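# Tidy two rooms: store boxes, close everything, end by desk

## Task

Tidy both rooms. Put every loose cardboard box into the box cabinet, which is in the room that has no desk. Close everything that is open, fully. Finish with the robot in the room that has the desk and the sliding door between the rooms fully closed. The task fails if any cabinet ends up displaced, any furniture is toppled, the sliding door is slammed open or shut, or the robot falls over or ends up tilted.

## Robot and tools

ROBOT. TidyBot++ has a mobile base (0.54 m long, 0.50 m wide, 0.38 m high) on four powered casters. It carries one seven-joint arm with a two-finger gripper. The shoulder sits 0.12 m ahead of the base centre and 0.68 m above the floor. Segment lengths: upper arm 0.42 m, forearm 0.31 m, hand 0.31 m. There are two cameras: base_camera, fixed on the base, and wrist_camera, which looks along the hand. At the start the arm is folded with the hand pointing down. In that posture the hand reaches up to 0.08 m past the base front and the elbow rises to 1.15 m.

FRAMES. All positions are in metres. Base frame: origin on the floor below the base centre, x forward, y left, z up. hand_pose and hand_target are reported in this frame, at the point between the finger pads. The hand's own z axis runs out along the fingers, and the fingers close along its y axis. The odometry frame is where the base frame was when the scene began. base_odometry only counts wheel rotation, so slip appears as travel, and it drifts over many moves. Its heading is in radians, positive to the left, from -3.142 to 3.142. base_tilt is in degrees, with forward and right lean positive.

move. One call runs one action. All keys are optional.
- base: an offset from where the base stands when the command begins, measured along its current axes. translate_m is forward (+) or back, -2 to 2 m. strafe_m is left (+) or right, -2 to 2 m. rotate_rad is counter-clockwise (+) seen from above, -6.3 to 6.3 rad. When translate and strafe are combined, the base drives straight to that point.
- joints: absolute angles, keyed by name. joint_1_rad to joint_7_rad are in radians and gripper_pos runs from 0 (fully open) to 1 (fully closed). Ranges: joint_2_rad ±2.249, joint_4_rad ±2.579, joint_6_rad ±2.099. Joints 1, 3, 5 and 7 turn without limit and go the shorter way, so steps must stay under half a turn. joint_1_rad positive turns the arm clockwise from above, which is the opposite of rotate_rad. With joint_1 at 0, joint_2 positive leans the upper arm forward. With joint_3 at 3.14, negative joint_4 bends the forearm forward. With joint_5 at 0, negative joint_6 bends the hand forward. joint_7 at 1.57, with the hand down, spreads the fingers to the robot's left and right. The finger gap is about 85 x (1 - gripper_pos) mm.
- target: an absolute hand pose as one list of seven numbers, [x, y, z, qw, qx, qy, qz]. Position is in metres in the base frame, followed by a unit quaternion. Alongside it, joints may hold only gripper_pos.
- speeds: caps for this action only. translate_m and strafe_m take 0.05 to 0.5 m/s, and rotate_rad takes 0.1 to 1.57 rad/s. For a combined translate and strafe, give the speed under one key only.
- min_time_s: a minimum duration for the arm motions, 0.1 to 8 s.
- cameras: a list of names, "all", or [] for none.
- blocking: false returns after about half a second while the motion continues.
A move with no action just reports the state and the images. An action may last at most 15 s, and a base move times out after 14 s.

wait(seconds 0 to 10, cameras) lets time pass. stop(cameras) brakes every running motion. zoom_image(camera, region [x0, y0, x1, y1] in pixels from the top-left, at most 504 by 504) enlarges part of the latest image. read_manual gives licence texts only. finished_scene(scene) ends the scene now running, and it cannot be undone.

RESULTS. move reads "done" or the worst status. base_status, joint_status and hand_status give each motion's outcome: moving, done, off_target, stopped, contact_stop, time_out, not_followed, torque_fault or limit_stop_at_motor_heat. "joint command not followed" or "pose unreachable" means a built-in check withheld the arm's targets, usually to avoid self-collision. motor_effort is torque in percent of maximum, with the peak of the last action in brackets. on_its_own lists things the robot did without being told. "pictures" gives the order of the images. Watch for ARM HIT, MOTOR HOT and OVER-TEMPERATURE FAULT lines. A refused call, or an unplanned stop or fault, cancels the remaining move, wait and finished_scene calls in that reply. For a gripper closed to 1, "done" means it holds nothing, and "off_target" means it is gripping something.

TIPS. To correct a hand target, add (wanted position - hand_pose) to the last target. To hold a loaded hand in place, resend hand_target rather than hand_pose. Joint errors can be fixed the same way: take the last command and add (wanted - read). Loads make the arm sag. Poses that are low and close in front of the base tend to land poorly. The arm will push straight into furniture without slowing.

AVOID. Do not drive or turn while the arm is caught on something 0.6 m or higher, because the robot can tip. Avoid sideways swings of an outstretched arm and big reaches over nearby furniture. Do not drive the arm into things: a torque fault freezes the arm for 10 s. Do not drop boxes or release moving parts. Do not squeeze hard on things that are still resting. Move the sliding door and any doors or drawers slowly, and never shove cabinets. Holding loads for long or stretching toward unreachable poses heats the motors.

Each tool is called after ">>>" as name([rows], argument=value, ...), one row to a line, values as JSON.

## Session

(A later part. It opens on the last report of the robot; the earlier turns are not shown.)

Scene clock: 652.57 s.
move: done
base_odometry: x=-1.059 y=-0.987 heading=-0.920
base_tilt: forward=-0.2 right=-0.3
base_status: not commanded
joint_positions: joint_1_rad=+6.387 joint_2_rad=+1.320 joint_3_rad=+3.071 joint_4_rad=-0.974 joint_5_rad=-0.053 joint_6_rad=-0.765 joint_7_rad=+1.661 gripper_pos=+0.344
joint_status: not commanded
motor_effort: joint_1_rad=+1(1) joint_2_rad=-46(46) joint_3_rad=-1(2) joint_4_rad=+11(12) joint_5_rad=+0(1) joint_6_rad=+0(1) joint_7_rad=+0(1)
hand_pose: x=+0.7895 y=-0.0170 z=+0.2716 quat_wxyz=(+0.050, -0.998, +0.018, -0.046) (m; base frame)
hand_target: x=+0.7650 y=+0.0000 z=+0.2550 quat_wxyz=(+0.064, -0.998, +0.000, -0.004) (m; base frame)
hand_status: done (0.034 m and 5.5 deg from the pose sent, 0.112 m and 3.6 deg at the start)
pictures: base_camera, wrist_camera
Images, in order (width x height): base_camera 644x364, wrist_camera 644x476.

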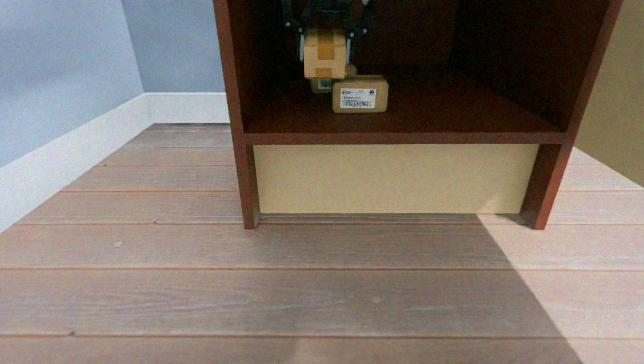

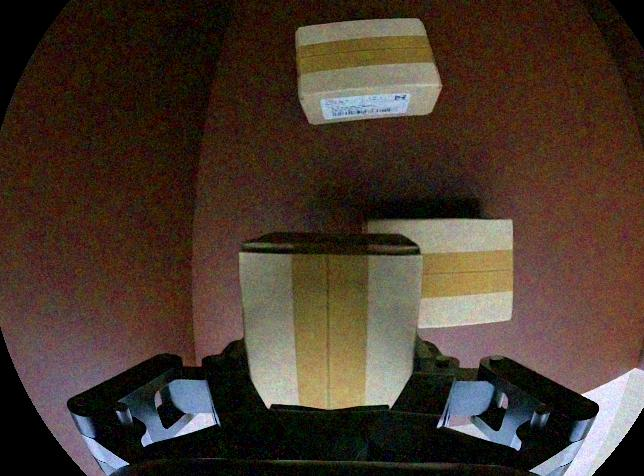

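>>> move(target=[0.735, 0.028, 0.25, -0.0645, 0.998, 0.0, 0.03], min_time_s=1.5)

Scene clock: 655.97 s.
move: done
base_odometry: x=-1.059 y=-0.987 heading=-0.920
base_tilt: forward=-0.2 right=-0.2
base_status: not commanded
joint_positions: joint_1_rad=+6.362 joint_2_rad=+1.320 joint_3_rad=+3.071 joint_4_rad=-1.188 joint_5_rad=-0.053 joint_6_rad=-0.693 joint_7_rad=+1.661 gripper_pos=+0.344
joint_status: not commanded
motor_effort: joint_1_rad=+1(1) joint_2_rad=-42(46) joint_3_rad=-1(2) joint_4_rad=+8(12) joint_5_rad=+0(1) joint_6_rad=-1(2) joint_7_rad=+0(1)
hand_pose: x=+0.6967 y=+0.0081 z=+0.2257 quat_wxyz=(+0.053, -0.998, +0.005, +0.026) (m; base frame)
hand_target: x=+0.7350 y=+0.0280 z=+0.2500 quat_wxyz=(+0.064, -0.997, +0.000, -0.030) (m; base frame)
hand_status: done (0.050 m and 6.5 deg from the pose sent, 0.074 m and 3.2 deg at the start)
pictures: base_camera, wrist_camera
Images, in order (width x height): base_camera 644x364, wrist_camera 644x476.

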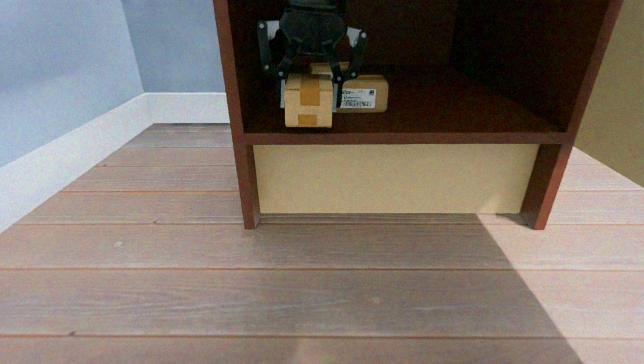

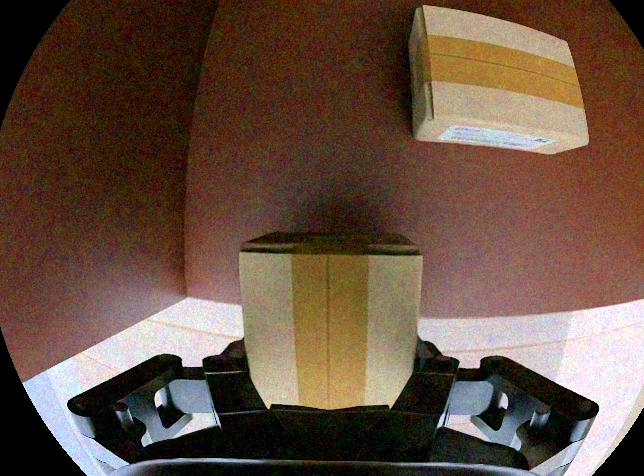

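>>> move(base={"translate_m": 0.06}, speeds={"translate_m": 0.06})

Scene clock: 659.13 s.
move: done
base_odometry: x=-1.023 y=-1.035 heading=-0.920
base_tilt: forward=-0.2 right=-0.3
base_status: done
joint_positions: joint_1_rad=+6.361 joint_2_rad=+1.320 joint_3_rad=+3.071 joint_4_rad=-1.190 joint_5_rad=-0.053 joint_6_rad=-0.689 joint_7_rad=+1.661 gripper_pos=+0.344
joint_status: not commanded
motor_effort: joint_1_rad=+1(2) joint_2_rad=-43(44) joint_3_rad=-1(2) joint_4_rad=+8(9) joint_5_rad=+0(1) joint_6_rad=-1(2) joint_7_rad=+0(1)
hand_pose: x=+0.6963 y=+0.0089 z=+0.2252 quat_wxyz=(+0.053, -0.998, +0.005, +0.025) (m; base frame)
hand_target: x=+0.7350 y=+0.0280 z=+0.2500 quat_wxyz=(+0.064, -0.997, +0.000, -0.030) (m; base frame)
hand_status: not commanded
pictures: base_camera, wrist_camera
Images, in order (width x height): base_camera 644x364, wrist_camera 644x476.

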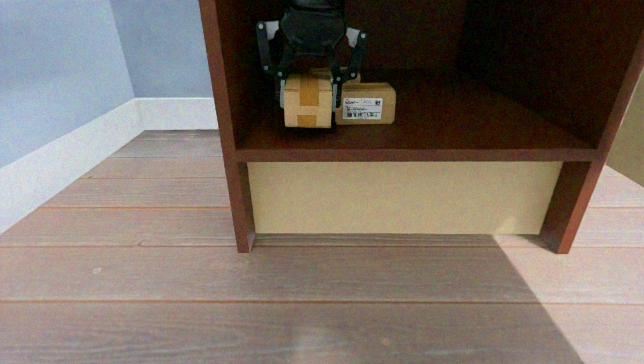

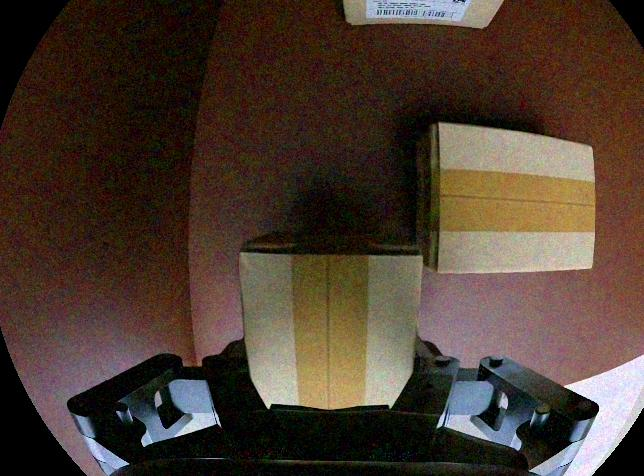

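>>> move(target=[0.735, 0.028, 0.237, -0.0645, 0.998, 0.0, 0.03], min_time_s=1, cameras=["base_camera"])

>>> zoom_image(camera="base_camera", region=[220, 40, 420, 180])

Scene clock: 662.00 s.
move: done
base_odometry: x=-1.023 y=-1.035 heading=-0.920
base_tilt: forward=-0.2 right=-0.2
base_status: not commanded
joint_positions: joint_1_rad=+6.361 joint_2_rad=+1.320 joint_3_rad=+3.071 joint_4_rad=-1.190 joint_5_rad=-0.053 joint_6_rad=-0.682 joint_7_rad=+1.661 gripper_pos=+0.344
joint_status: not commanded
motor_effort: joint_1_rad=+1(1) joint_2_rad=-42(44) joint_3_rad=-1(2) joint_4_rad=+8(9) joint_5_rad=+0(1) joint_6_rad=-1(2) joint_7_rad=+0(1)
hand_pose: x=+0.6985 y=+0.0087 z=+0.2251 quat_wxyz=(+0.052, -0.998, +0.005, +0.021) (m; base frame)
hand_target: x=+0.7350 y=+0.0280 z=+0.2370 quat_wxyz=(+0.064, -0.997, +0.000, -0.030) (m; base frame)
hand_status: done (0.043 m and 6.1 deg from the pose sent, 0.045 m and 6.5 deg at the start)
pictures: base_camera
Images, in order (width x height): base_camera 644x364.

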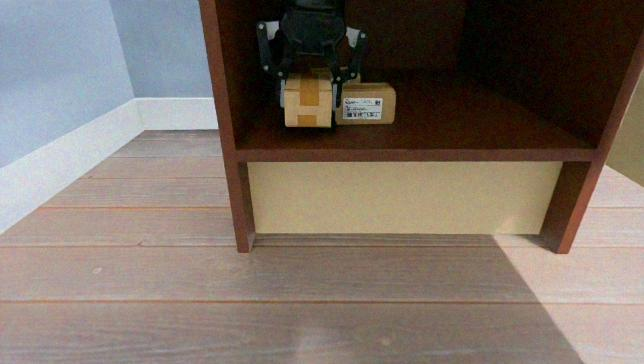

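Scaled by 2.520.

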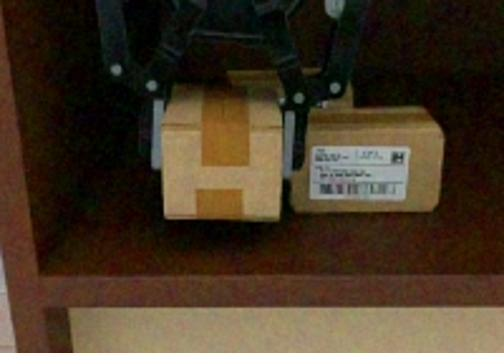

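>>> move(target=[0.735, 0.028, 0.222, -0.0645, 0.998, 0.0, 0.03], min_time_s=1, cameras=["base_camera"])

>>> zoom_image(camera="base_camera", region=[220, 40, 420, 180])

Scene clock: 665.73 s.
move: done
base_odometry: x=-1.023 y=-1.035 heading=-0.920
base_tilt: forward=-0.2 right=-0.2
base_status: not commanded
joint_positions: joint_1_rad=+6.361 joint_2_rad=+1.320 joint_3_rad=+3.071 joint_4_rad=-1.187 joint_5_rad=-0.053 joint_6_rad=-0.669 joint_7_rad=+1.661 gripper_pos=+0.344
joint_status: not commanded
motor_effort: joint_1_rad=+1(1) joint_2_rad=-42(43) joint_3_rad=-1(2) joint_4_rad=+8(9) joint_5_rad=+0(1) joint_6_rad=-1(1) joint_7_rad=+0(1)
hand_pose: x=+0.7041 y=+0.0082 z=+0.2254 quat_wxyz=(+0.052, -0.999, +0.005, +0.014) (m; base frame)
hand_target: x=+0.7350 y=+0.0280 z=+0.2220 quat_wxyz=(+0.064, -0.997, +0.000, -0.030) (m; base frame)
hand_status: done (0.037 m and 5.3 deg from the pose sent, 0.041 m and 6.1 deg at the start)
pictures: base_camera
Images, in order (width x height): base_camera 644x364.

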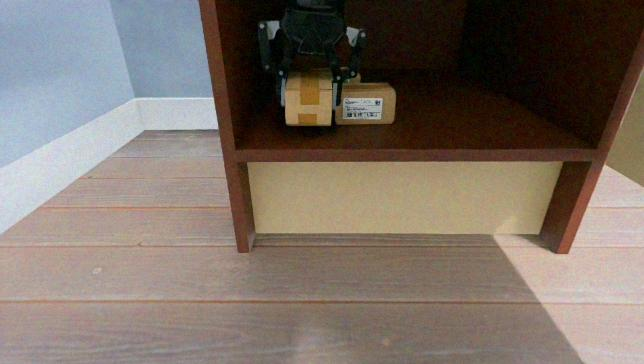

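Scaled by 2.520.

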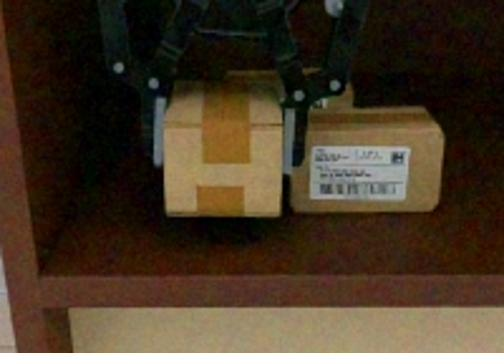

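>>> move(target=[0.725, 0.028, 0.195, -0.0645, 0.998, 0.0, 0.02], min_time_s=1.5, cameras=["base_camera"])

>>> zoom_image(camera="base_camera", region=[220, 40, 420, 180])

Scene clock: 669.63 s.
move: done
base_odometry: x=-1.023 y=-1.035 heading=-0.920
base_tilt: forward=-0.2 right=-0.2
base_status: not commanded
joint_positions: joint_1_rad=+6.361 joint_2_rad=+1.354 joint_3_rad=+3.071 joint_4_rad=-1.170 joint_5_rad=-0.053 joint_6_rad=-0.657 joint_7_rad=+1.661 gripper_pos=+0.344
joint_status: not commanded
motor_effort: joint_1_rad=+1(1) joint_2_rad=-43(44) joint_3_rad=-1(2) joint_4_rad=+8(9) joint_5_rad=+0(1) joint_6_rad=-1(2) joint_7_rad=+0(1)
hand_pose: x=+0.7016 y=+0.0083 z=+0.2082 quat_wxyz=(+0.052, -0.998, +0.007, +0.016) (m; base frame)
hand_target: x=+0.7250 y=+0.0280 z=+0.1950 quat_wxyz=(+0.064, -0.998, +0.000, -0.020) (m; base frame)
hand_status: done (0.033 m and 4.5 deg from the pose sent, 0.042 m and 4.2 deg at the start)
pictures: base_camera
Images, in order (width x height): base_camera 644x364.

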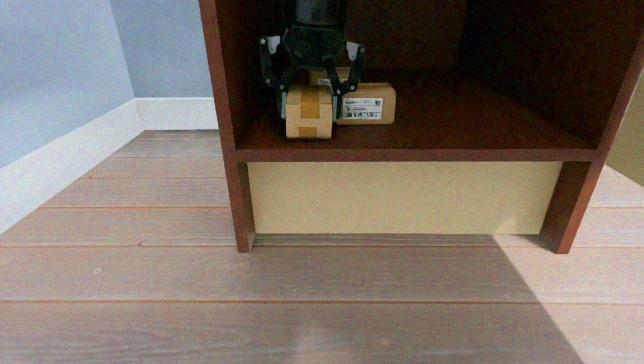

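Scaled by 2.520.

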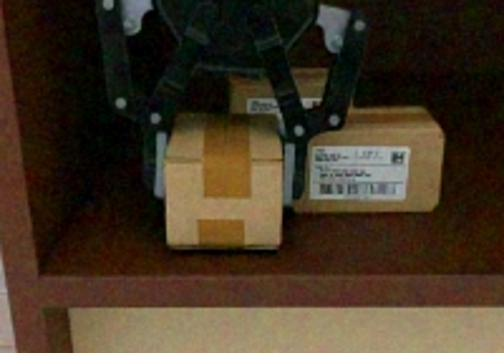

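>>> move(target=[0.725, 0.028, 0.183, -0.0645, 0.998, 0.0, 0.02], min_time_s=1, cameras=["base_camera"])

>>> zoom_image(camera="base_camera", region=[220, 40, 420, 180])

Scene clock: 672.03 s.
move: done
base_odometry: x=-1.023 y=-1.035 heading=-0.920
base_tilt: forward=-0.2 right=-0.3
base_status: not commanded
joint_positions: joint_1_rad=+6.361 joint_2_rad=+1.366 joint_3_rad=+3.070 joint_4_rad=-1.151 joint_5_rad=-0.053 joint_6_rad=-0.653 joint_7_rad=+1.661 gripper_pos=+0.344
joint_status: not commanded
motor_effort: joint_1_rad=+1(1) joint_2_rad=-39(44) joint_3_rad=-1(2) joint_4_rad=+8(9) joint_5_rad=+0(1) joint_6_rad=+0(2) joint_7_rad=+0(1)
hand_pose: x=+0.7079 y=+0.0080 z=+0.2043 quat_wxyz=(+0.052, -0.999, +0.007, +0.011) (m; base frame)
hand_target: x=+0.7250 y=+0.0280 z=+0.1830 quat_wxyz=(+0.064, -0.998, +0.000, -0.020) (m; base frame)
hand_status: done (0.034 m and 3.9 deg from the pose sent, 0.040 m and 4.5 deg at the start)
pictures: base_camera
Images, in order (width x height): base_camera 644x364.

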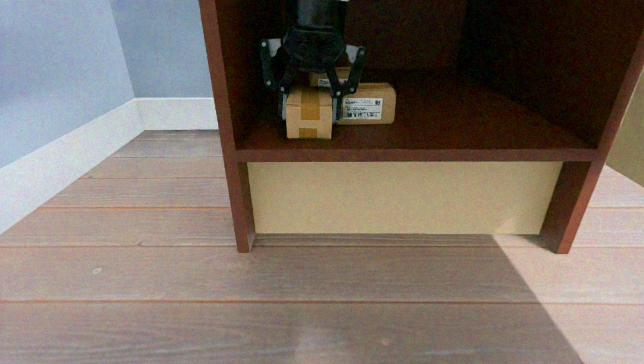

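Scaled by 2.520.

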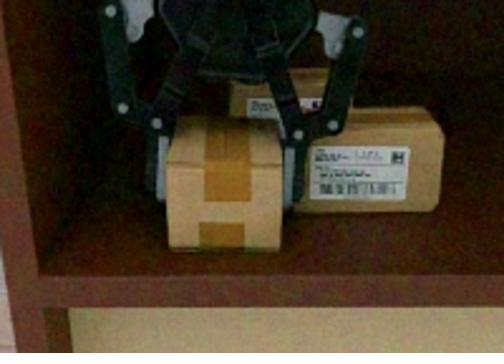

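>>> move(joints={"gripper_pos": 0.15}, cameras=["base_camera", "wrist_camera"])

Scene clock: 673.50 s.
move: done
base_odometry: x=-1.023 y=-1.035 heading=-0.920
base_tilt: forward=-0.2 right=-0.3
base_status: not commanded
joint_positions: joint_1_rad=+6.361 joint_2_rad=+1.379 joint_3_rad=+3.070 joint_4_rad=-1.149 joint_5_rad=-0.053 joint_6_rad=-0.644 joint_7_rad=+1.661 gripper_pos=+0.150
joint_status: all done
motor_effort: joint_1_rad=+1(1) joint_2_rad=-42(43) joint_3_rad=-1(2) joint_4_rad=+8(9) joint_5_rad=+0(0) joint_6_rad=-1(1) joint_7_rad=+1(1)
hand_pose: x=+0.7060 y=+0.0081 z=+0.1974 quat_wxyz=(+0.052, -0.999, +0.008, +0.011) (m; base frame)
hand_target: x=+0.7250 y=+0.0280 z=+0.1830 quat_wxyz=(+0.064, -0.998, +0.000, -0.020) (m; base frame)
hand_status: not commanded
pictures: base_camera, wrist_camera
Images, in order (width x height): base_camera 644x364, wrist_camera 644x476.

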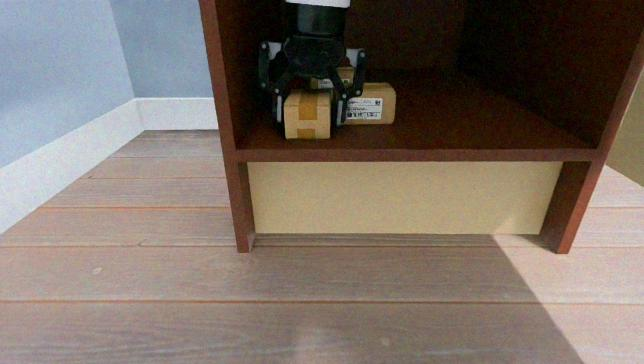

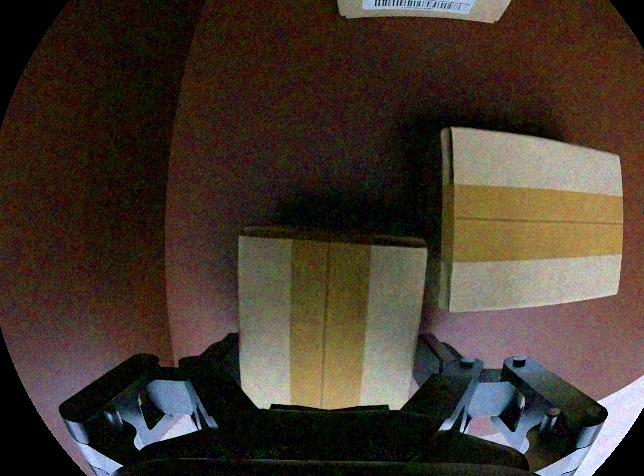

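>>> move(joints={"gripper_pos": 0.03}, cameras=[])

>>> move(target=[0.70, 0.025, 0.29, -0.0645, 0.998, 0.0, 0.02], min_time_s=2.5)

Scene clock: 675.63 s.
move: done
base_odometry: x=-1.023 y=-1.035 heading=-0.920
base_tilt: forward=-0.2 right=-0.3
base_status: not commanded
joint_positions: joint_1_rad=+6.361 joint_2_rad=+1.379 joint_3_rad=+3.070 joint_4_rad=-1.149 joint_5_rad=-0.053 joint_6_rad=-0.644 joint_7_rad=+1.661 gripper_pos=+0.030
joint_status: all done
motor_effort: joint_1_rad=+1(1) joint_2_rad=-41(42) joint_3_rad=-1(1) joint_4_rad=+8(8) joint_5_rad=+0(1) joint_6_rad=-1(1) joint_7_rad=+0(1)
hand_pose: x=+0.7060 y=+0.0081 z=+0.1974 quat_wxyz=(+0.052, -0.999, +0.008, +0.011) (m; base frame)
hand_target: x=+0.7250 y=+0.0280 z=+0.1830 quat_wxyz=(+0.064, -0.998, +0.000, -0.020) (m; base frame)
hand_status: not commanded
pictures: none
No camera images: "cameras" was empty.

Scene clock: 678.47 s.
move: done
base_odometry: x=-1.023 y=-1.035 heading=-0.920
base_tilt: forward=-0.2 right=-0.2
base_status: not commanded
joint_positions: joint_1_rad=+6.361 joint_2_rad=+1.205 joint_3_rad=+3.070 joint_4_rad=-1.348 joint_5_rad=-0.053 joint_6_rad=-0.644 joint_7_rad=+1.661 gripper_pos=+0.030
joint_status: not commanded
motor_effort: joint_1_rad=+1(1) joint_2_rad=-40(43) joint_3_rad=-1(2) joint_4_rad=+8(8) joint_5_rad=+0(1) joint_6_rad=-1(2) joint_7_rad=+0(1)
hand_pose: x=+0.6706 y=+0.0109 z=+0.2630 quat_wxyz=(+0.051, -0.998, +0.001, +0.025) (m; base frame)
hand_target: x=+0.7000 y=+0.0250 z=+0.2900 quat_wxyz=(+0.064, -0.998, +0.000, -0.020) (m; base frame)
hand_status: done (0.042 m and 5.4 deg from the pose sent, 0.094 m and 4.0 deg at the start)
pictures: base_camera, wrist_camera
Images, in order (width x height): base_camera 644x364, wrist_camera 644x476.

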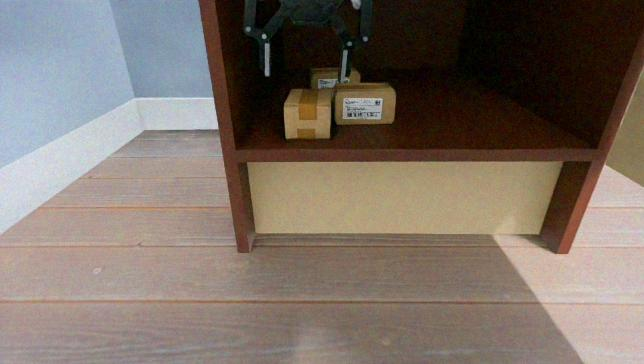

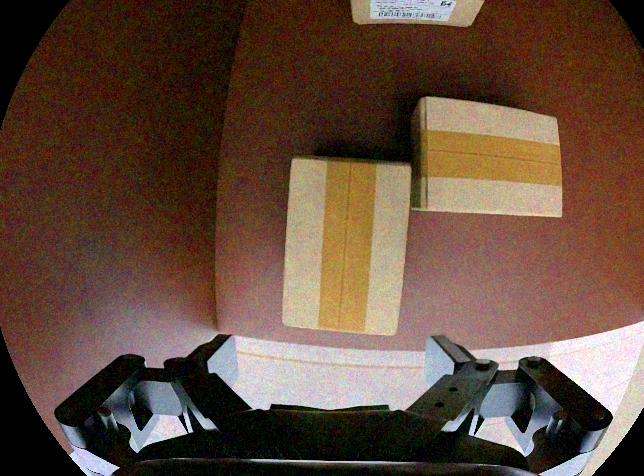

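>>> move(base={"translate_m": -0.85}, speeds={"translate_m": 0.3}, cameras=["base_camera"])

>>> move(base={"strafe_m": -0.72}, joints={"gripper_pos": 1.0}, cameras=[])

>>> move(target=[0.72, 0.0, 0.45, 0.0, 0.866, 0.0, 0.5], min_time_s=2)

Scene clock: 685.80 s.
move: done
base_odometry: x=-1.538 y=-0.359 heading=-0.920
base_tilt: forward=-0.2 right=-0.2
base_status: done
joint_positions: joint_1_rad=+6.360 joint_2_rad=+1.203 joint_3_rad=+3.065 joint_4_rad=-1.358 joint_5_rad=-0.054 joint_6_rad=-0.644 joint_7_rad=+1.661 gripper_pos=+0.030
joint_status: not commanded
motor_effort: joint_1_rad=+1(6) joint_2_rad=-40(42) joint_3_rad=-1(3) joint_4_rad=+8(9) joint_5_rad=+0(1) joint_6_rad=-2(2) joint_7_rad=+0(1)
hand_pose: x=+0.6658 y=+0.0141 z=+0.2629 quat_wxyz=(+0.053, -0.998, +0.001, +0.029) (m; base frame)
hand_target: x=+0.7000 y=+0.0250 z=+0.2900 quat_wxyz=(+0.064, -0.998, +0.000, -0.020) (m; base frame)
hand_status: not commanded
pictures: base_camera
Images, in order (width x height): base_camera 644x364.

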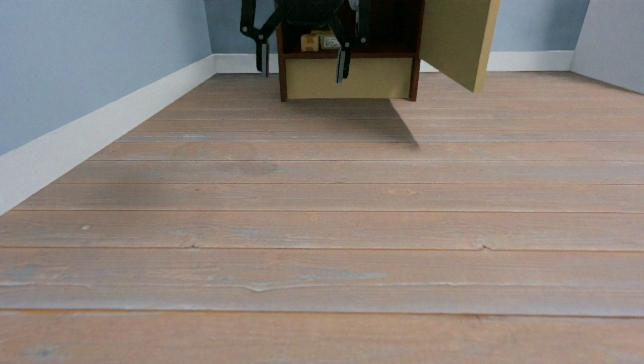

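Scene clock: 688.43 s.
move: done
base_odometry: x=-2.111 y=-0.795 heading=-0.921
base_tilt: forward=-0.2 right=-0.2
base_status: done
joint_positions: joint_1_rad=+6.364 joint_2_rad=+1.203 joint_3_rad=+3.059 joint_4_rad=-1.358 joint_5_rad=-0.054 joint_6_rad=-0.644 joint_7_rad=+1.661 gripper_pos=+0.999
joint_status: all done
motor_effort: joint_1_rad=+1(5) joint_2_rad=-40(41) joint_3_rad=-1(3) joint_4_rad=+8(8) joint_5_rad=+0(1) joint_6_rad=-1(2) joint_7_rad=+0(1)
hand_pose: x=+0.6660 y=+0.0159 z=+0.2634 quat_wxyz=(+0.056, -0.998, +0.001, +0.028) (m; base frame)
hand_target: x=+0.7000 y=+0.0250 z=+0.2900 quat_wxyz=(+0.064, -0.998, +0.000, -0.020) (m; base frame)
hand_status: not commanded
pictures: none
No camera images: "cameras" was empty.

Scene clock: 691.17 s.
move: done
base_odometry: x=-2.111 y=-0.795 heading=-0.921
base_tilt: forward=-0.2 right=-0.2
base_status: not commanded
joint_positions: joint_1_rad=+6.298 joint_2_rad=+1.014 joint_3_rad=+3.137 joint_4_rad=-2.209 joint_5_rad=-0.038 joint_6_rad=+1.005 joint_7_rad=+1.621 gripper_pos=+0.999
joint_status: not commanded
motor_effort: joint_1_rad=+1(1) joint_2_rad=-32(41) joint_3_rad=+0(2) joint_4_rad=+3(8) joint_5_rad=+0(1) joint_6_rad=+6(7) joint_7_rad=+0(1)
hand_pose: x=+0.6988 y=-0.0145 z=+0.4033 quat_wxyz=(-0.022, -0.895, +0.000, -0.445) (m; base frame)
hand_target: x=+0.7200 y=+0.0000 z=+0.4500 quat_wxyz=(+0.000, -0.866, +0.000, -0.500) (m; base frame)
hand_status: done (0.053 m and 7.6 deg from the pose sent, 0.195 m and 63.5 deg at the start)
pictures: base_camera, wrist_camera
Images, in order (width x height): base_camera 644x364, wrist_camera 644x476.

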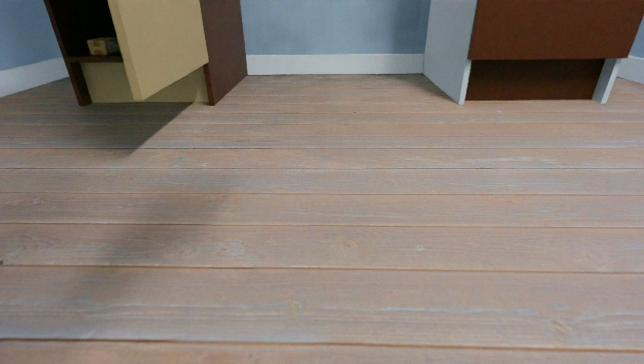

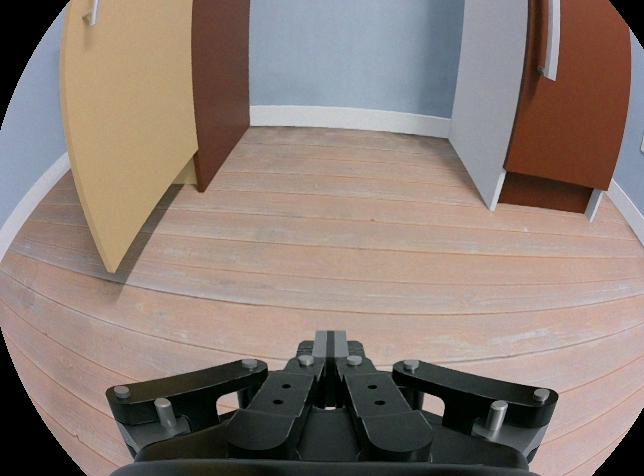

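>>> move(base={"translate_m": 0.34, "strafe_m": 0.33}, speeds={"translate_m": 0.25}, cameras=["base_camera"])

>>> move(base={"translate_m": 0.03, "strafe_m": 0.2}, speeds={"translate_m": 0.12})

Scene clock: 695.63 s.
move: done
base_odometry: x=-1.643 y=-0.866 heading=-0.921
base_tilt: forward=-0.2 right=-0.2
base_status: done
joint_positions: joint_1_rad=+6.287 joint_2_rad=+1.012 joint_3_rad=+3.144 joint_4_rad=-2.214 joint_5_rad=-0.032 joint_6_rad=+1.011 joint_7_rad=+1.621 gripper_pos=+0.999
joint_status: not commanded
motor_effort: joint_1_rad=+1(3) joint_2_rad=-31(33) joint_3_rad=+0(4) joint_4_rad=+3(4) joint_5_rad=+0(4) joint_6_rad=+6(7) joint_7_rad=+0(1)
hand_pose: x=+0.6980 y=-0.0105 z=+0.4047 quat_wxyz=(-0.022, -0.895, -0.007, -0.446) (m; base frame)
hand_target: x=+0.7200 y=+0.0000 z=+0.4500 quat_wxyz=(+0.000, -0.866, +0.000, -0.500) (m; base frame)
hand_status: not commanded
pictures: base_camera
Images, in order (width x height): base_camera 644x364.

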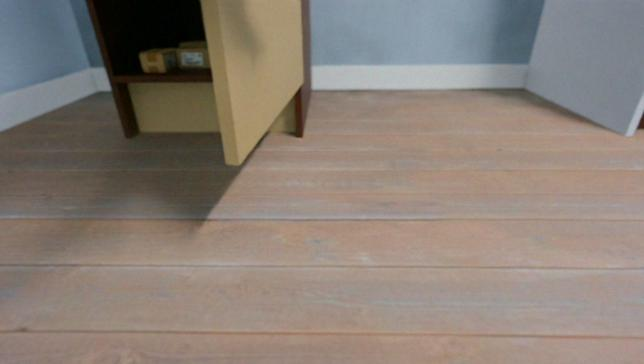

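Scene clock: 697.93 s.
move: done
base_odometry: x=-1.465 y=-0.769 heading=-0.921
base_tilt: forward=-0.2 right=-0.2
base_status: done
joint_positions: joint_1_rad=+6.280 joint_2_rad=+1.012 joint_3_rad=+3.150 joint_4_rad=-2.214 joint_5_rad=-0.031 joint_6_rad=+1.011 joint_7_rad=+1.621 gripper_pos=+0.999
joint_status: not commanded
motor_effort: joint_1_rad=+1(3) joint_2_rad=-32(33) joint_3_rad=+0(2) joint_4_rad=+2(3) joint_5_rad=+1(2) joint_6_rad=+6(7) joint_7_rad=+0(1)
hand_pose: x=+0.6980 y=-0.0098 z=+0.4048 quat_wxyz=(-0.023, -0.894, -0.010, -0.446) (m; base frame)
hand_target: x=+0.7200 y=+0.0000 z=+0.4500 quat_wxyz=(+0.000, -0.866, +0.000, -0.500) (m; base frame)
hand_status: not commanded
pictures: base_camera, wrist_camera
Images, in order (width x height): base_camera 644x364, wrist_camera 644x476.

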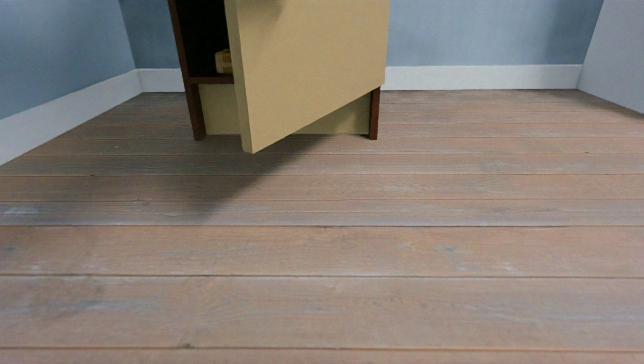

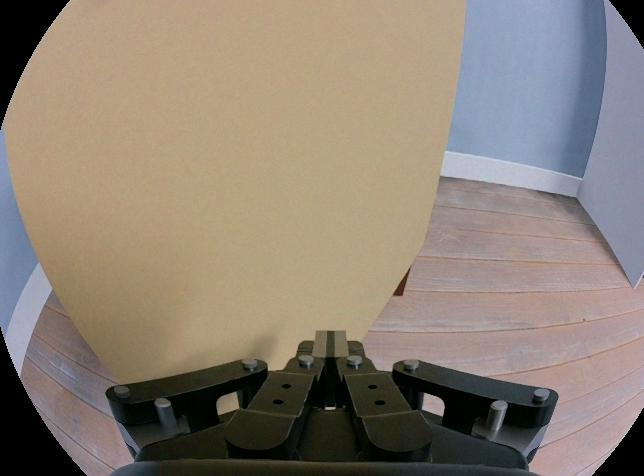

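>>> move(base={"translate_m": 0.13, "strafe_m": 0.16}, speeds={"translate_m": 0.12}, cameras=["base_camera"])

>>> move(base={"translate_m": 0.12, "strafe_m": 0.05}, speeds={"translate_m": 0.1})

Scene clock: 701.03 s.
move: done
base_odometry: x=-1.259 y=-0.776 heading=-0.921
base_tilt: forward=-0.2 right=-0.2
base_status: done
joint_positions: joint_1_rad=+6.281 joint_2_rad=+1.011 joint_3_rad=+3.151 joint_4_rad=-2.218 joint_5_rad=-0.030 joint_6_rad=+1.012 joint_7_rad=+1.621 gripper_pos=+0.999
joint_status: not commanded
motor_effort: joint_1_rad=+1(3) joint_2_rad=-32(34) joint_3_rad=+1(3) joint_4_rad=+3(6) joint_5_rad=+0(3) joint_6_rad=+6(8) joint_7_rad=+0(1)
hand_pose: x=+0.6966 y=-0.0105 z=+0.4047 quat_wxyz=(-0.023, -0.895, -0.010, -0.446) (m; base frame)
hand_target: x=+0.7200 y=+0.0000 z=+0.4500 quat_wxyz=(+0.000, -0.866, +0.000, -0.500) (m; base frame)
hand_status: not commanded
pictures: base_camera
Images, in order (width x height): base_camera 644x364.

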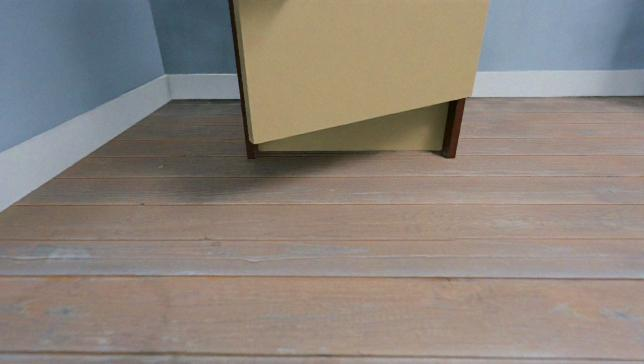

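Scene clock: 702.90 s.
move: done
base_odometry: x=-1.146 y=-0.841 heading=-0.920
base_tilt: forward=-0.2 right=-0.2
base_status: done
joint_positions: joint_1_rad=+6.281 joint_2_rad=+1.010 joint_3_rad=+3.152 joint_4_rad=-2.223 joint_5_rad=-0.030 joint_6_rad=+1.013 joint_7_rad=+1.621 gripper_pos=+0.999
joint_status: not commanded
motor_effort: joint_1_rad=+1(2) joint_2_rad=-32(33) joint_3_rad=+0(2) joint_4_rad=+3(7) joint_5_rad=+0(3) joint_6_rad=+6(8) joint_7_rad=+0(1)
hand_pose: x=+0.6946 y=-0.0109 z=+0.4043 quat_wxyz=(-0.024, -0.895, -0.010, -0.444) (m; base frame)
hand_target: x=+0.7200 y=+0.0000 z=+0.4500 quat_wxyz=(+0.000, -0.866, +0.000, -0.500) (m; base frame)
hand_status: not commanded
pictures: base_camera, wrist_camera
Images, in order (width x height): base_camera 644x364, wrist_camera 644x476.

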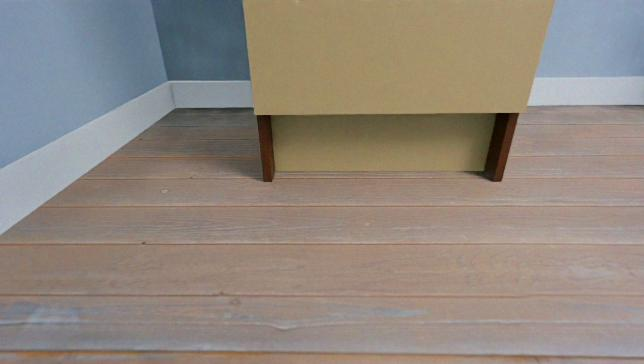

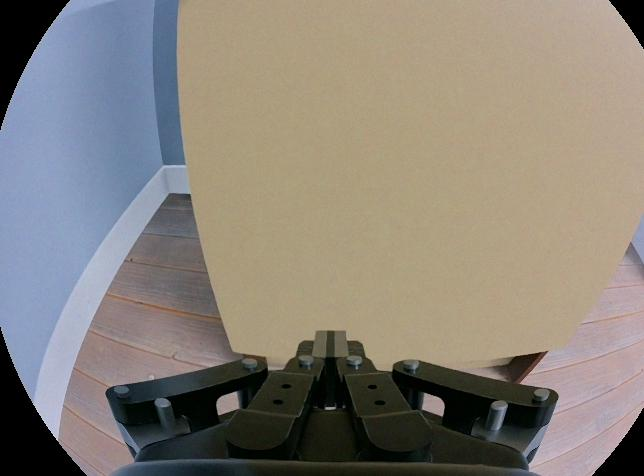

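>>> move(base={"translate_m": 0.04}, speeds={"translate_m": 0.06}, cameras=["base_camera"])

>>> move(base={"translate_m": 0.03}, speeds={"translate_m": 0.05}, cameras=["base_camera"])

Scene clock: 705.03 s.
move: done
base_odometry: x=-1.122 y=-0.873 heading=-0.920
base_tilt: forward=-0.2 right=-0.3
base_status: done
joint_positions: joint_1_rad=+6.281 joint_2_rad=+1.010 joint_3_rad=+3.152 joint_4_rad=-2.223 joint_5_rad=-0.030 joint_6_rad=+1.014 joint_7_rad=+1.621 gripper_pos=+0.999
joint_status: not commanded
motor_effort: joint_1_rad=+1(3) joint_2_rad=-32(33) joint_3_rad=+0(1) joint_4_rad=+3(4) joint_5_rad=+0(1) joint_6_rad=+6(7) joint_7_rad=+0(1)
hand_pose: x=+0.6948 y=-0.0108 z=+0.4046 quat_wxyz=(-0.024, -0.895, -0.010, -0.445) (m; base frame)
hand_target: x=+0.7200 y=+0.0000 z=+0.4500 quat_wxyz=(+0.000, -0.866, +0.000, -0.500) (m; base frame)
hand_status: not commanded
pictures: base_camera
Images, in order (width x height): base_camera 644x364.

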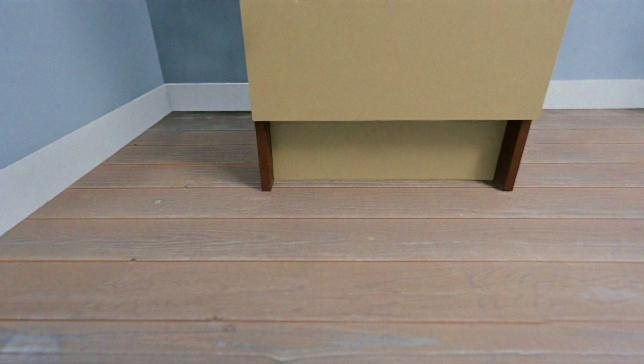

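Scene clock: 706.13 s.
move: done
base_odometry: x=-1.103 y=-0.896 heading=-0.920
base_tilt: forward=-0.2 right=-0.2
base_status: done
joint_positions: joint_1_rad=+6.281 joint_2_rad=+1.010 joint_3_rad=+3.152 joint_4_rad=-2.223 joint_5_rad=-0.030 joint_6_rad=+1.014 joint_7_rad=+1.621 gripper_pos=+0.999
joint_status: not commanded
motor_effort: joint_1_rad=+1(2) joint_2_rad=-31(32) joint_3_rad=+0(1) joint_4_rad=+3(4) joint_5_rad=+0(1) joint_6_rad=+7(7) joint_7_rad=-1(1)
hand_pose: x=+0.6949 y=-0.0108 z=+0.4047 quat_wxyz=(-0.024, -0.895, -0.010, -0.445) (m; base frame)
hand_target: x=+0.7200 y=+0.0000 z=+0.4500 quat_wxyz=(+0.000, -0.866, +0.000, -0.500) (m; base frame)
hand_status: not commanded
pictures: base_camera
Images, in order (width x height): base_camera 644x364.

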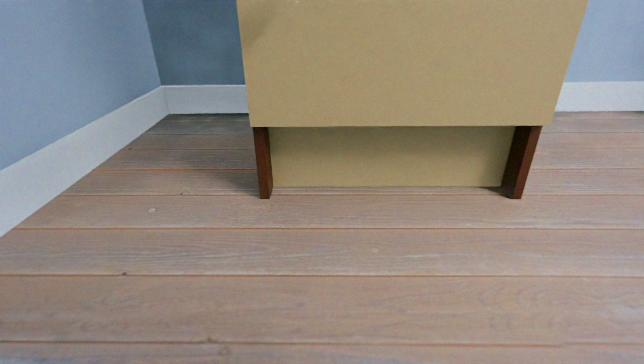

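>>> move(base={"translate_m": 0.04}, speeds={"translate_m": 0.05}, cameras=["base_camera"])

>>> move(base={"translate_m": 0.025}, speeds={"translate_m": 0.05})

Scene clock: 708.17 s.
move: done
base_odometry: x=-1.079 y=-0.928 heading=-0.919
base_tilt: forward=-0.2 right=-0.2
base_status: done
joint_positions: joint_1_rad=+6.281 joint_2_rad=+1.010 joint_3_rad=+3.152 joint_4_rad=-2.223 joint_5_rad=-0.030 joint_6_rad=+1.014 joint_7_rad=+1.621 gripper_pos=+0.999
joint_status: not commanded
motor_effort: joint_1_rad=+1(3) joint_2_rad=-32(33) joint_3_rad=+0(1) joint_4_rad=+3(4) joint_5_rad=+0(1) joint_6_rad=+6(7) joint_7_rad=+0(1)
hand_pose: x=+0.6949 y=-0.0108 z=+0.4048 quat_wxyz=(-0.024, -0.895, -0.010, -0.445) (m; base frame)
hand_target: x=+0.7200 y=+0.0000 z=+0.4500 quat_wxyz=(+0.000, -0.866, +0.000, -0.500) (m; base frame)
hand_status: not commanded
pictures: base_camera
Images, in order (width x height): base_camera 644x364.

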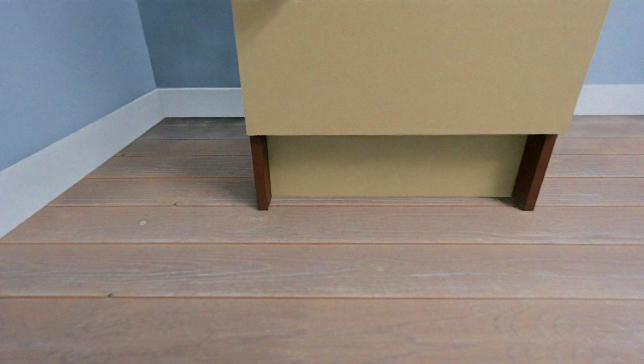

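Scene clock: 709.20 s.
move: done
base_odometry: x=-1.063 y=-0.948 heading=-0.919
base_tilt: forward=-0.2 right=-0.2
base_status: done
joint_positions: joint_1_rad=+6.281 joint_2_rad=+1.010 joint_3_rad=+3.152 joint_4_rad=-2.229 joint_5_rad=-0.030 joint_6_rad=+1.015 joint_7_rad=+1.621 gripper_pos=+0.999
joint_status: not commanded
motor_effort: joint_1_rad=+1(3) joint_2_rad=-33(34) joint_3_rad=+0(2) joint_4_rad=+4(7) joint_5_rad=+0(0) joint_6_rad=+7(9) joint_7_rad=+0(1)
hand_pose: x=+0.6920 y=-0.0108 z=+0.4037 quat_wxyz=(-0.024, -0.896, -0.010, -0.443) (m; base frame)
hand_target: x=+0.7200 y=+0.0000 z=+0.4500 quat_wxyz=(+0.000, -0.866, +0.000, -0.500) (m; base frame)
hand_status: not commanded
pictures: base_camera, wrist_camera
Images, in order (width x height): base_camera 644x364, wrist_camera 644x476.

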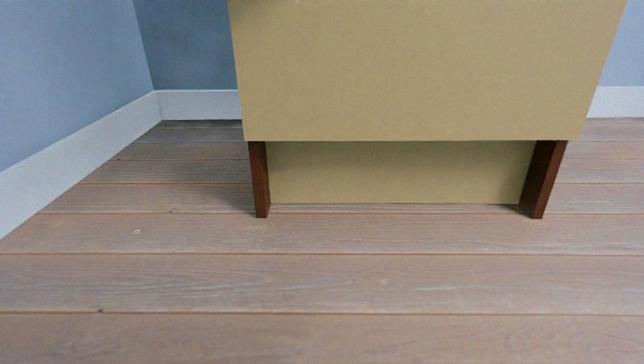

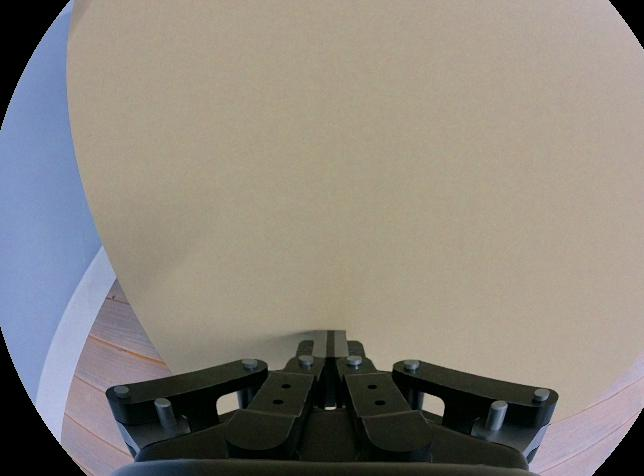

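>>> move(base={"translate_m": 0.025}, speeds={"translate_m": 0.05}, cameras=["base_camera"])

Scene clock: 710.90 s.
move: done
base_odometry: x=-1.048 y=-0.968 heading=-0.918
base_tilt: forward=-0.2 right=-0.3
base_status: done
joint_positions: joint_1_rad=+6.281 joint_2_rad=+1.010 joint_3_rad=+3.152 joint_4_rad=-2.277 joint_5_rad=-0.030 joint_6_rad=+1.015 joint_7_rad=+1.620 gripper_pos=+0.999
joint_status: not commanded
motor_effort: joint_1_rad=+1(2) joint_2_rad=-35(37) joint_3_rad=+1(1) joint_4_rad=+10(12) joint_5_rad=+0(1) joint_6_rad=+12(14) joint_7_rad=+0(1)
hand_pose: x=+0.6678 y=-0.0108 z=+0.3940 quat_wxyz=(-0.023, -0.907, -0.010, -0.421) (m; base frame)
hand_target: x=+0.7200 y=+0.0000 z=+0.4500 quat_wxyz=(+0.000, -0.866, +0.000, -0.500) (m; base frame)
hand_status: not commanded
pictures: base_camera
Images, in order (width x height): base_camera 644x364.

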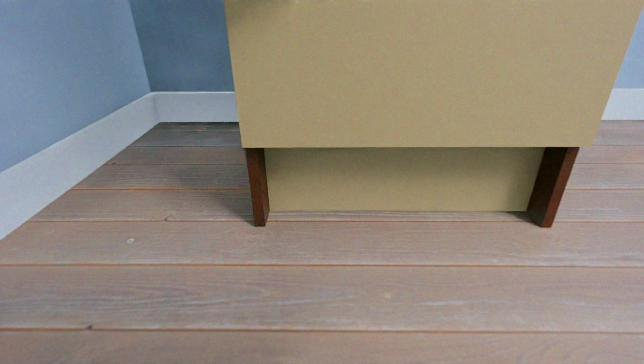

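>>> move(base={"translate_m": -1.1}, speeds={"translate_m": 0.4}, cameras=["base_camera", "wrist_camera"])

>>> move(joints={"joint_1_rad": 6.283, "joint_2_rad": -0.391, "joint_3_rad": 3.14, "joint_4_rad": -2.506, "joint_5_rad": 0.0, "joint_6_rad": 0.3, "joint_7_rad": 1.57, "gripper_pos": 0.0}, base={"rotate_rad": 1.56}, min_time_s=2.5)

Scene clock: 716.60 s.
move: done
base_odometry: x=-1.716 y=-0.093 heading=-0.918
base_tilt: forward=-0.3 right=-0.2
base_status: done
joint_positions: joint_1_rad=+6.281 joint_2_rad=+1.002 joint_3_rad=+3.152 joint_4_rad=-2.222 joint_5_rad=-0.029 joint_6_rad=+1.032 joint_7_rad=+1.620 gripper_pos=+0.999
joint_status: not commanded
motor_effort: joint_1_rad=+1(3) joint_2_rad=-32(35) joint_3_rad=+0(2) joint_4_rad=+3(9) joint_5_rad=+0(1) joint_6_rad=+7(11) joint_7_rad=+0(1)
hand_pose: x=+0.7010 y=-0.0108 z=+0.4141 quat_wxyz=(-0.024, -0.889, -0.010, -0.457) (m; base frame)
hand_target: x=+0.7200 y=+0.0000 z=+0.4500 quat_wxyz=(+0.000, -0.866, +0.000, -0.500) (m; base frame)
hand_status: not commanded
pictures: base_camera, wrist_camera
Images, in order (width x height): base_camera 644x364, wrist_camera 644x476.

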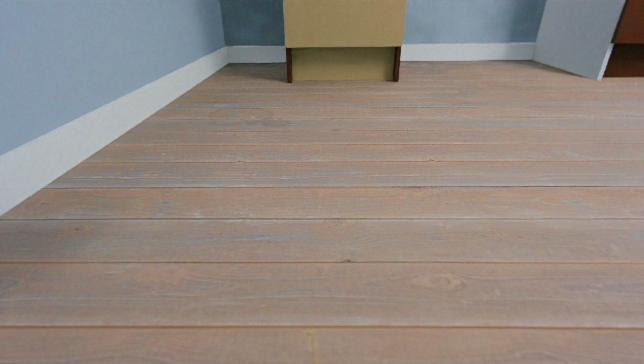

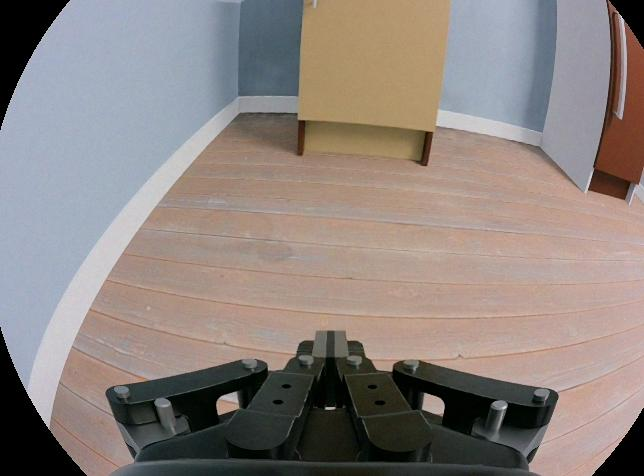

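Scene clock: 719.40 s.
move: done
base_odometry: x=-1.716 y=-0.093 heading=+0.641
base_tilt: forward=-0.2 right=-0.2
base_status: done
joint_positions: joint_1_rad=+6.270 joint_2_rad=-0.371 joint_3_rad=+3.138 joint_4_rad=-2.493 joint_5_rad=-0.026 joint_6_rad=+0.394 joint_7_rad=+1.620 gripper_pos=+0.000
joint_status: all done
motor_effort: joint_1_rad=+1(5) joint_2_rad=-6(34) joint_3_rad=+1(4) joint_4_rad=+17(17) joint_5_rad=+0(2) joint_6_rad=+8(8) joint_7_rad=+0(2)
hand_pose: x=+0.5416 y=+0.0053 z=+0.8607 quat_wxyz=(-0.007, -0.760, -0.013, -0.649) (m; base frame)
hand_target: x=+0.5296 y=+0.0021 z=+0.8328 quat_wxyz=(+0.001, -0.788, -0.001, -0.616) (m; base frame)
hand_status: not commanded
pictures: base_camera, wrist_camera
Images, in order (width x height): base_camera 644x364, wrist_camera 644x476.

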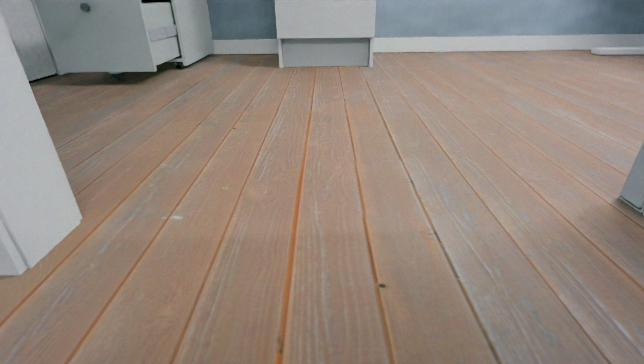

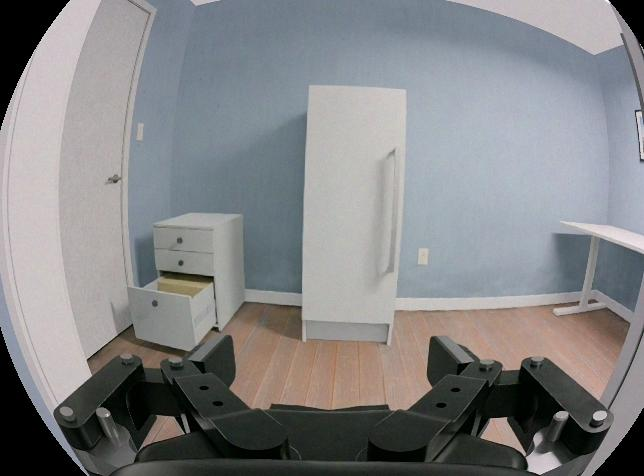

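>>> move(base={"strafe_m": -0.09}, cameras=[])

>>> move(base={"translate_m": 1.45})

Scene clock: 721.87 s.
move: done
base_odometry: x=-1.662 y=-0.165 heading=+0.642
base_tilt: forward=-0.3 right=-0.2
base_status: done
joint_positions: joint_1_rad=+6.271 joint_2_rad=-0.371 joint_3_rad=+3.141 joint_4_rad=-2.493 joint_5_rad=-0.026 joint_6_rad=+0.391 joint_7_rad=+1.620 gripper_pos=+0.000
joint_status: not commanded
motor_effort: joint_1_rad=+1(2) joint_2_rad=-6(7) joint_3_rad=+1(3) joint_4_rad=+16(17) joint_5_rad=+0(1) joint_6_rad=+8(8) joint_7_rad=+0(1)
hand_pose: x=+0.5415 y=+0.0039 z=+0.8599 quat_wxyz=(-0.008, -0.761, -0.012, -0.648) (m; base frame)
hand_target: x=+0.5296 y=+0.0021 z=+0.8328 quat_wxyz=(+0.001, -0.788, -0.001, -0.616) (m; base frame)
hand_status: not commanded
pictures: none
No camera images: "cameras" was empty.

Scene clock: 725.57 s.
move: done
base_odometry: x=-0.500 y=+0.703 heading=+0.642
base_tilt: forward=-0.2 right=-0.3
base_status: done
joint_positions: joint_1_rad=+6.271 joint_2_rad=-0.380 joint_3_rad=+3.141 joint_4_rad=-2.496 joint_5_rad=-0.026 joint_6_rad=+0.389 joint_7_rad=+1.620 gripper_pos=+0.000
joint_status: not commanded
motor_effort: joint_1_rad=+1(1) joint_2_rad=-6(9) joint_3_rad=+1(2) joint_4_rad=+17(17) joint_5_rad=+0(1) joint_6_rad=+8(9) joint_7_rad=+0(1)
hand_pose: x=+0.5391 y=+0.0038 z=+0.8610 quat_wxyz=(-0.008, -0.760, -0.012, -0.650) (m; base frame)
hand_target: x=+0.5296 y=+0.0021 z=+0.8328 quat_wxyz=(+0.001, -0.788, -0.001, -0.616) (m; base frame)
hand_status: not commanded
pictures: base_camera, wrist_camera
Images, in order (width x height): base_camera 644x364, wrist_camera 644x476.

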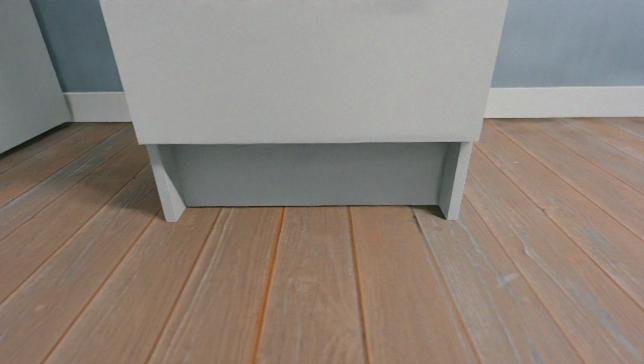

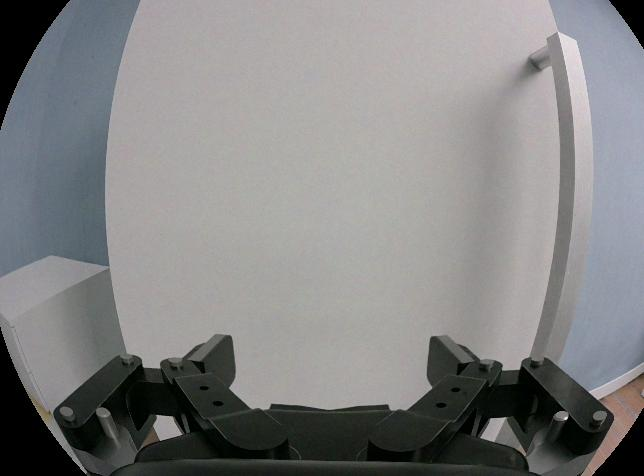

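>>> move(base={"translate_m": -0.38, "strafe_m": 1.14}, joints={"gripper_pos": 1.0}, cameras=[])

>>> move(target=[0.70, 0.0, 0.26, 0.0, 0.9063, 0.0, 0.4226], min_time_s=2.5)

Scene clock: 734.33 s.
move: time_out
base_odometry: x=-1.482 y=+1.385 heading=+0.641
base_tilt: forward=-0.2 right=-0.3
base_status: translate_m time_out (by the wheels' count: -0.378 of -0.380); strafe_m time_out (by the wheels' count: +1.134 of +1.140)
joint_positions: joint_1_rad=+6.273 joint_2_rad=-0.382 joint_3_rad=+3.138 joint_4_rad=-2.497 joint_5_rad=-0.025 joint_6_rad=+0.387 joint_7_rad=+1.620 gripper_pos=+0.999
joint_status: all done
motor_effort: joint_1_rad=+1(3) joint_2_rad=-7(12) joint_3_rad=+1(7) joint_4_rad=+17(17) joint_5_rad=+0(2) joint_6_rad=+8(9) joint_7_rad=+0(1)
hand_pose: x=+0.5384 y=+0.0045 z=+0.8607 quat_wxyz=(-0.008, -0.760, -0.013, -0.649) (m; base frame)
hand_target: x=+0.5296 y=+0.0021 z=+0.8328 quat_wxyz=(+0.001, -0.788, -0.001, -0.616) (m; base frame)
hand_status: not commanded
pictures: none
No camera images: "cameras" was empty.

not run: a stop that you did not command came earlier in this reply.


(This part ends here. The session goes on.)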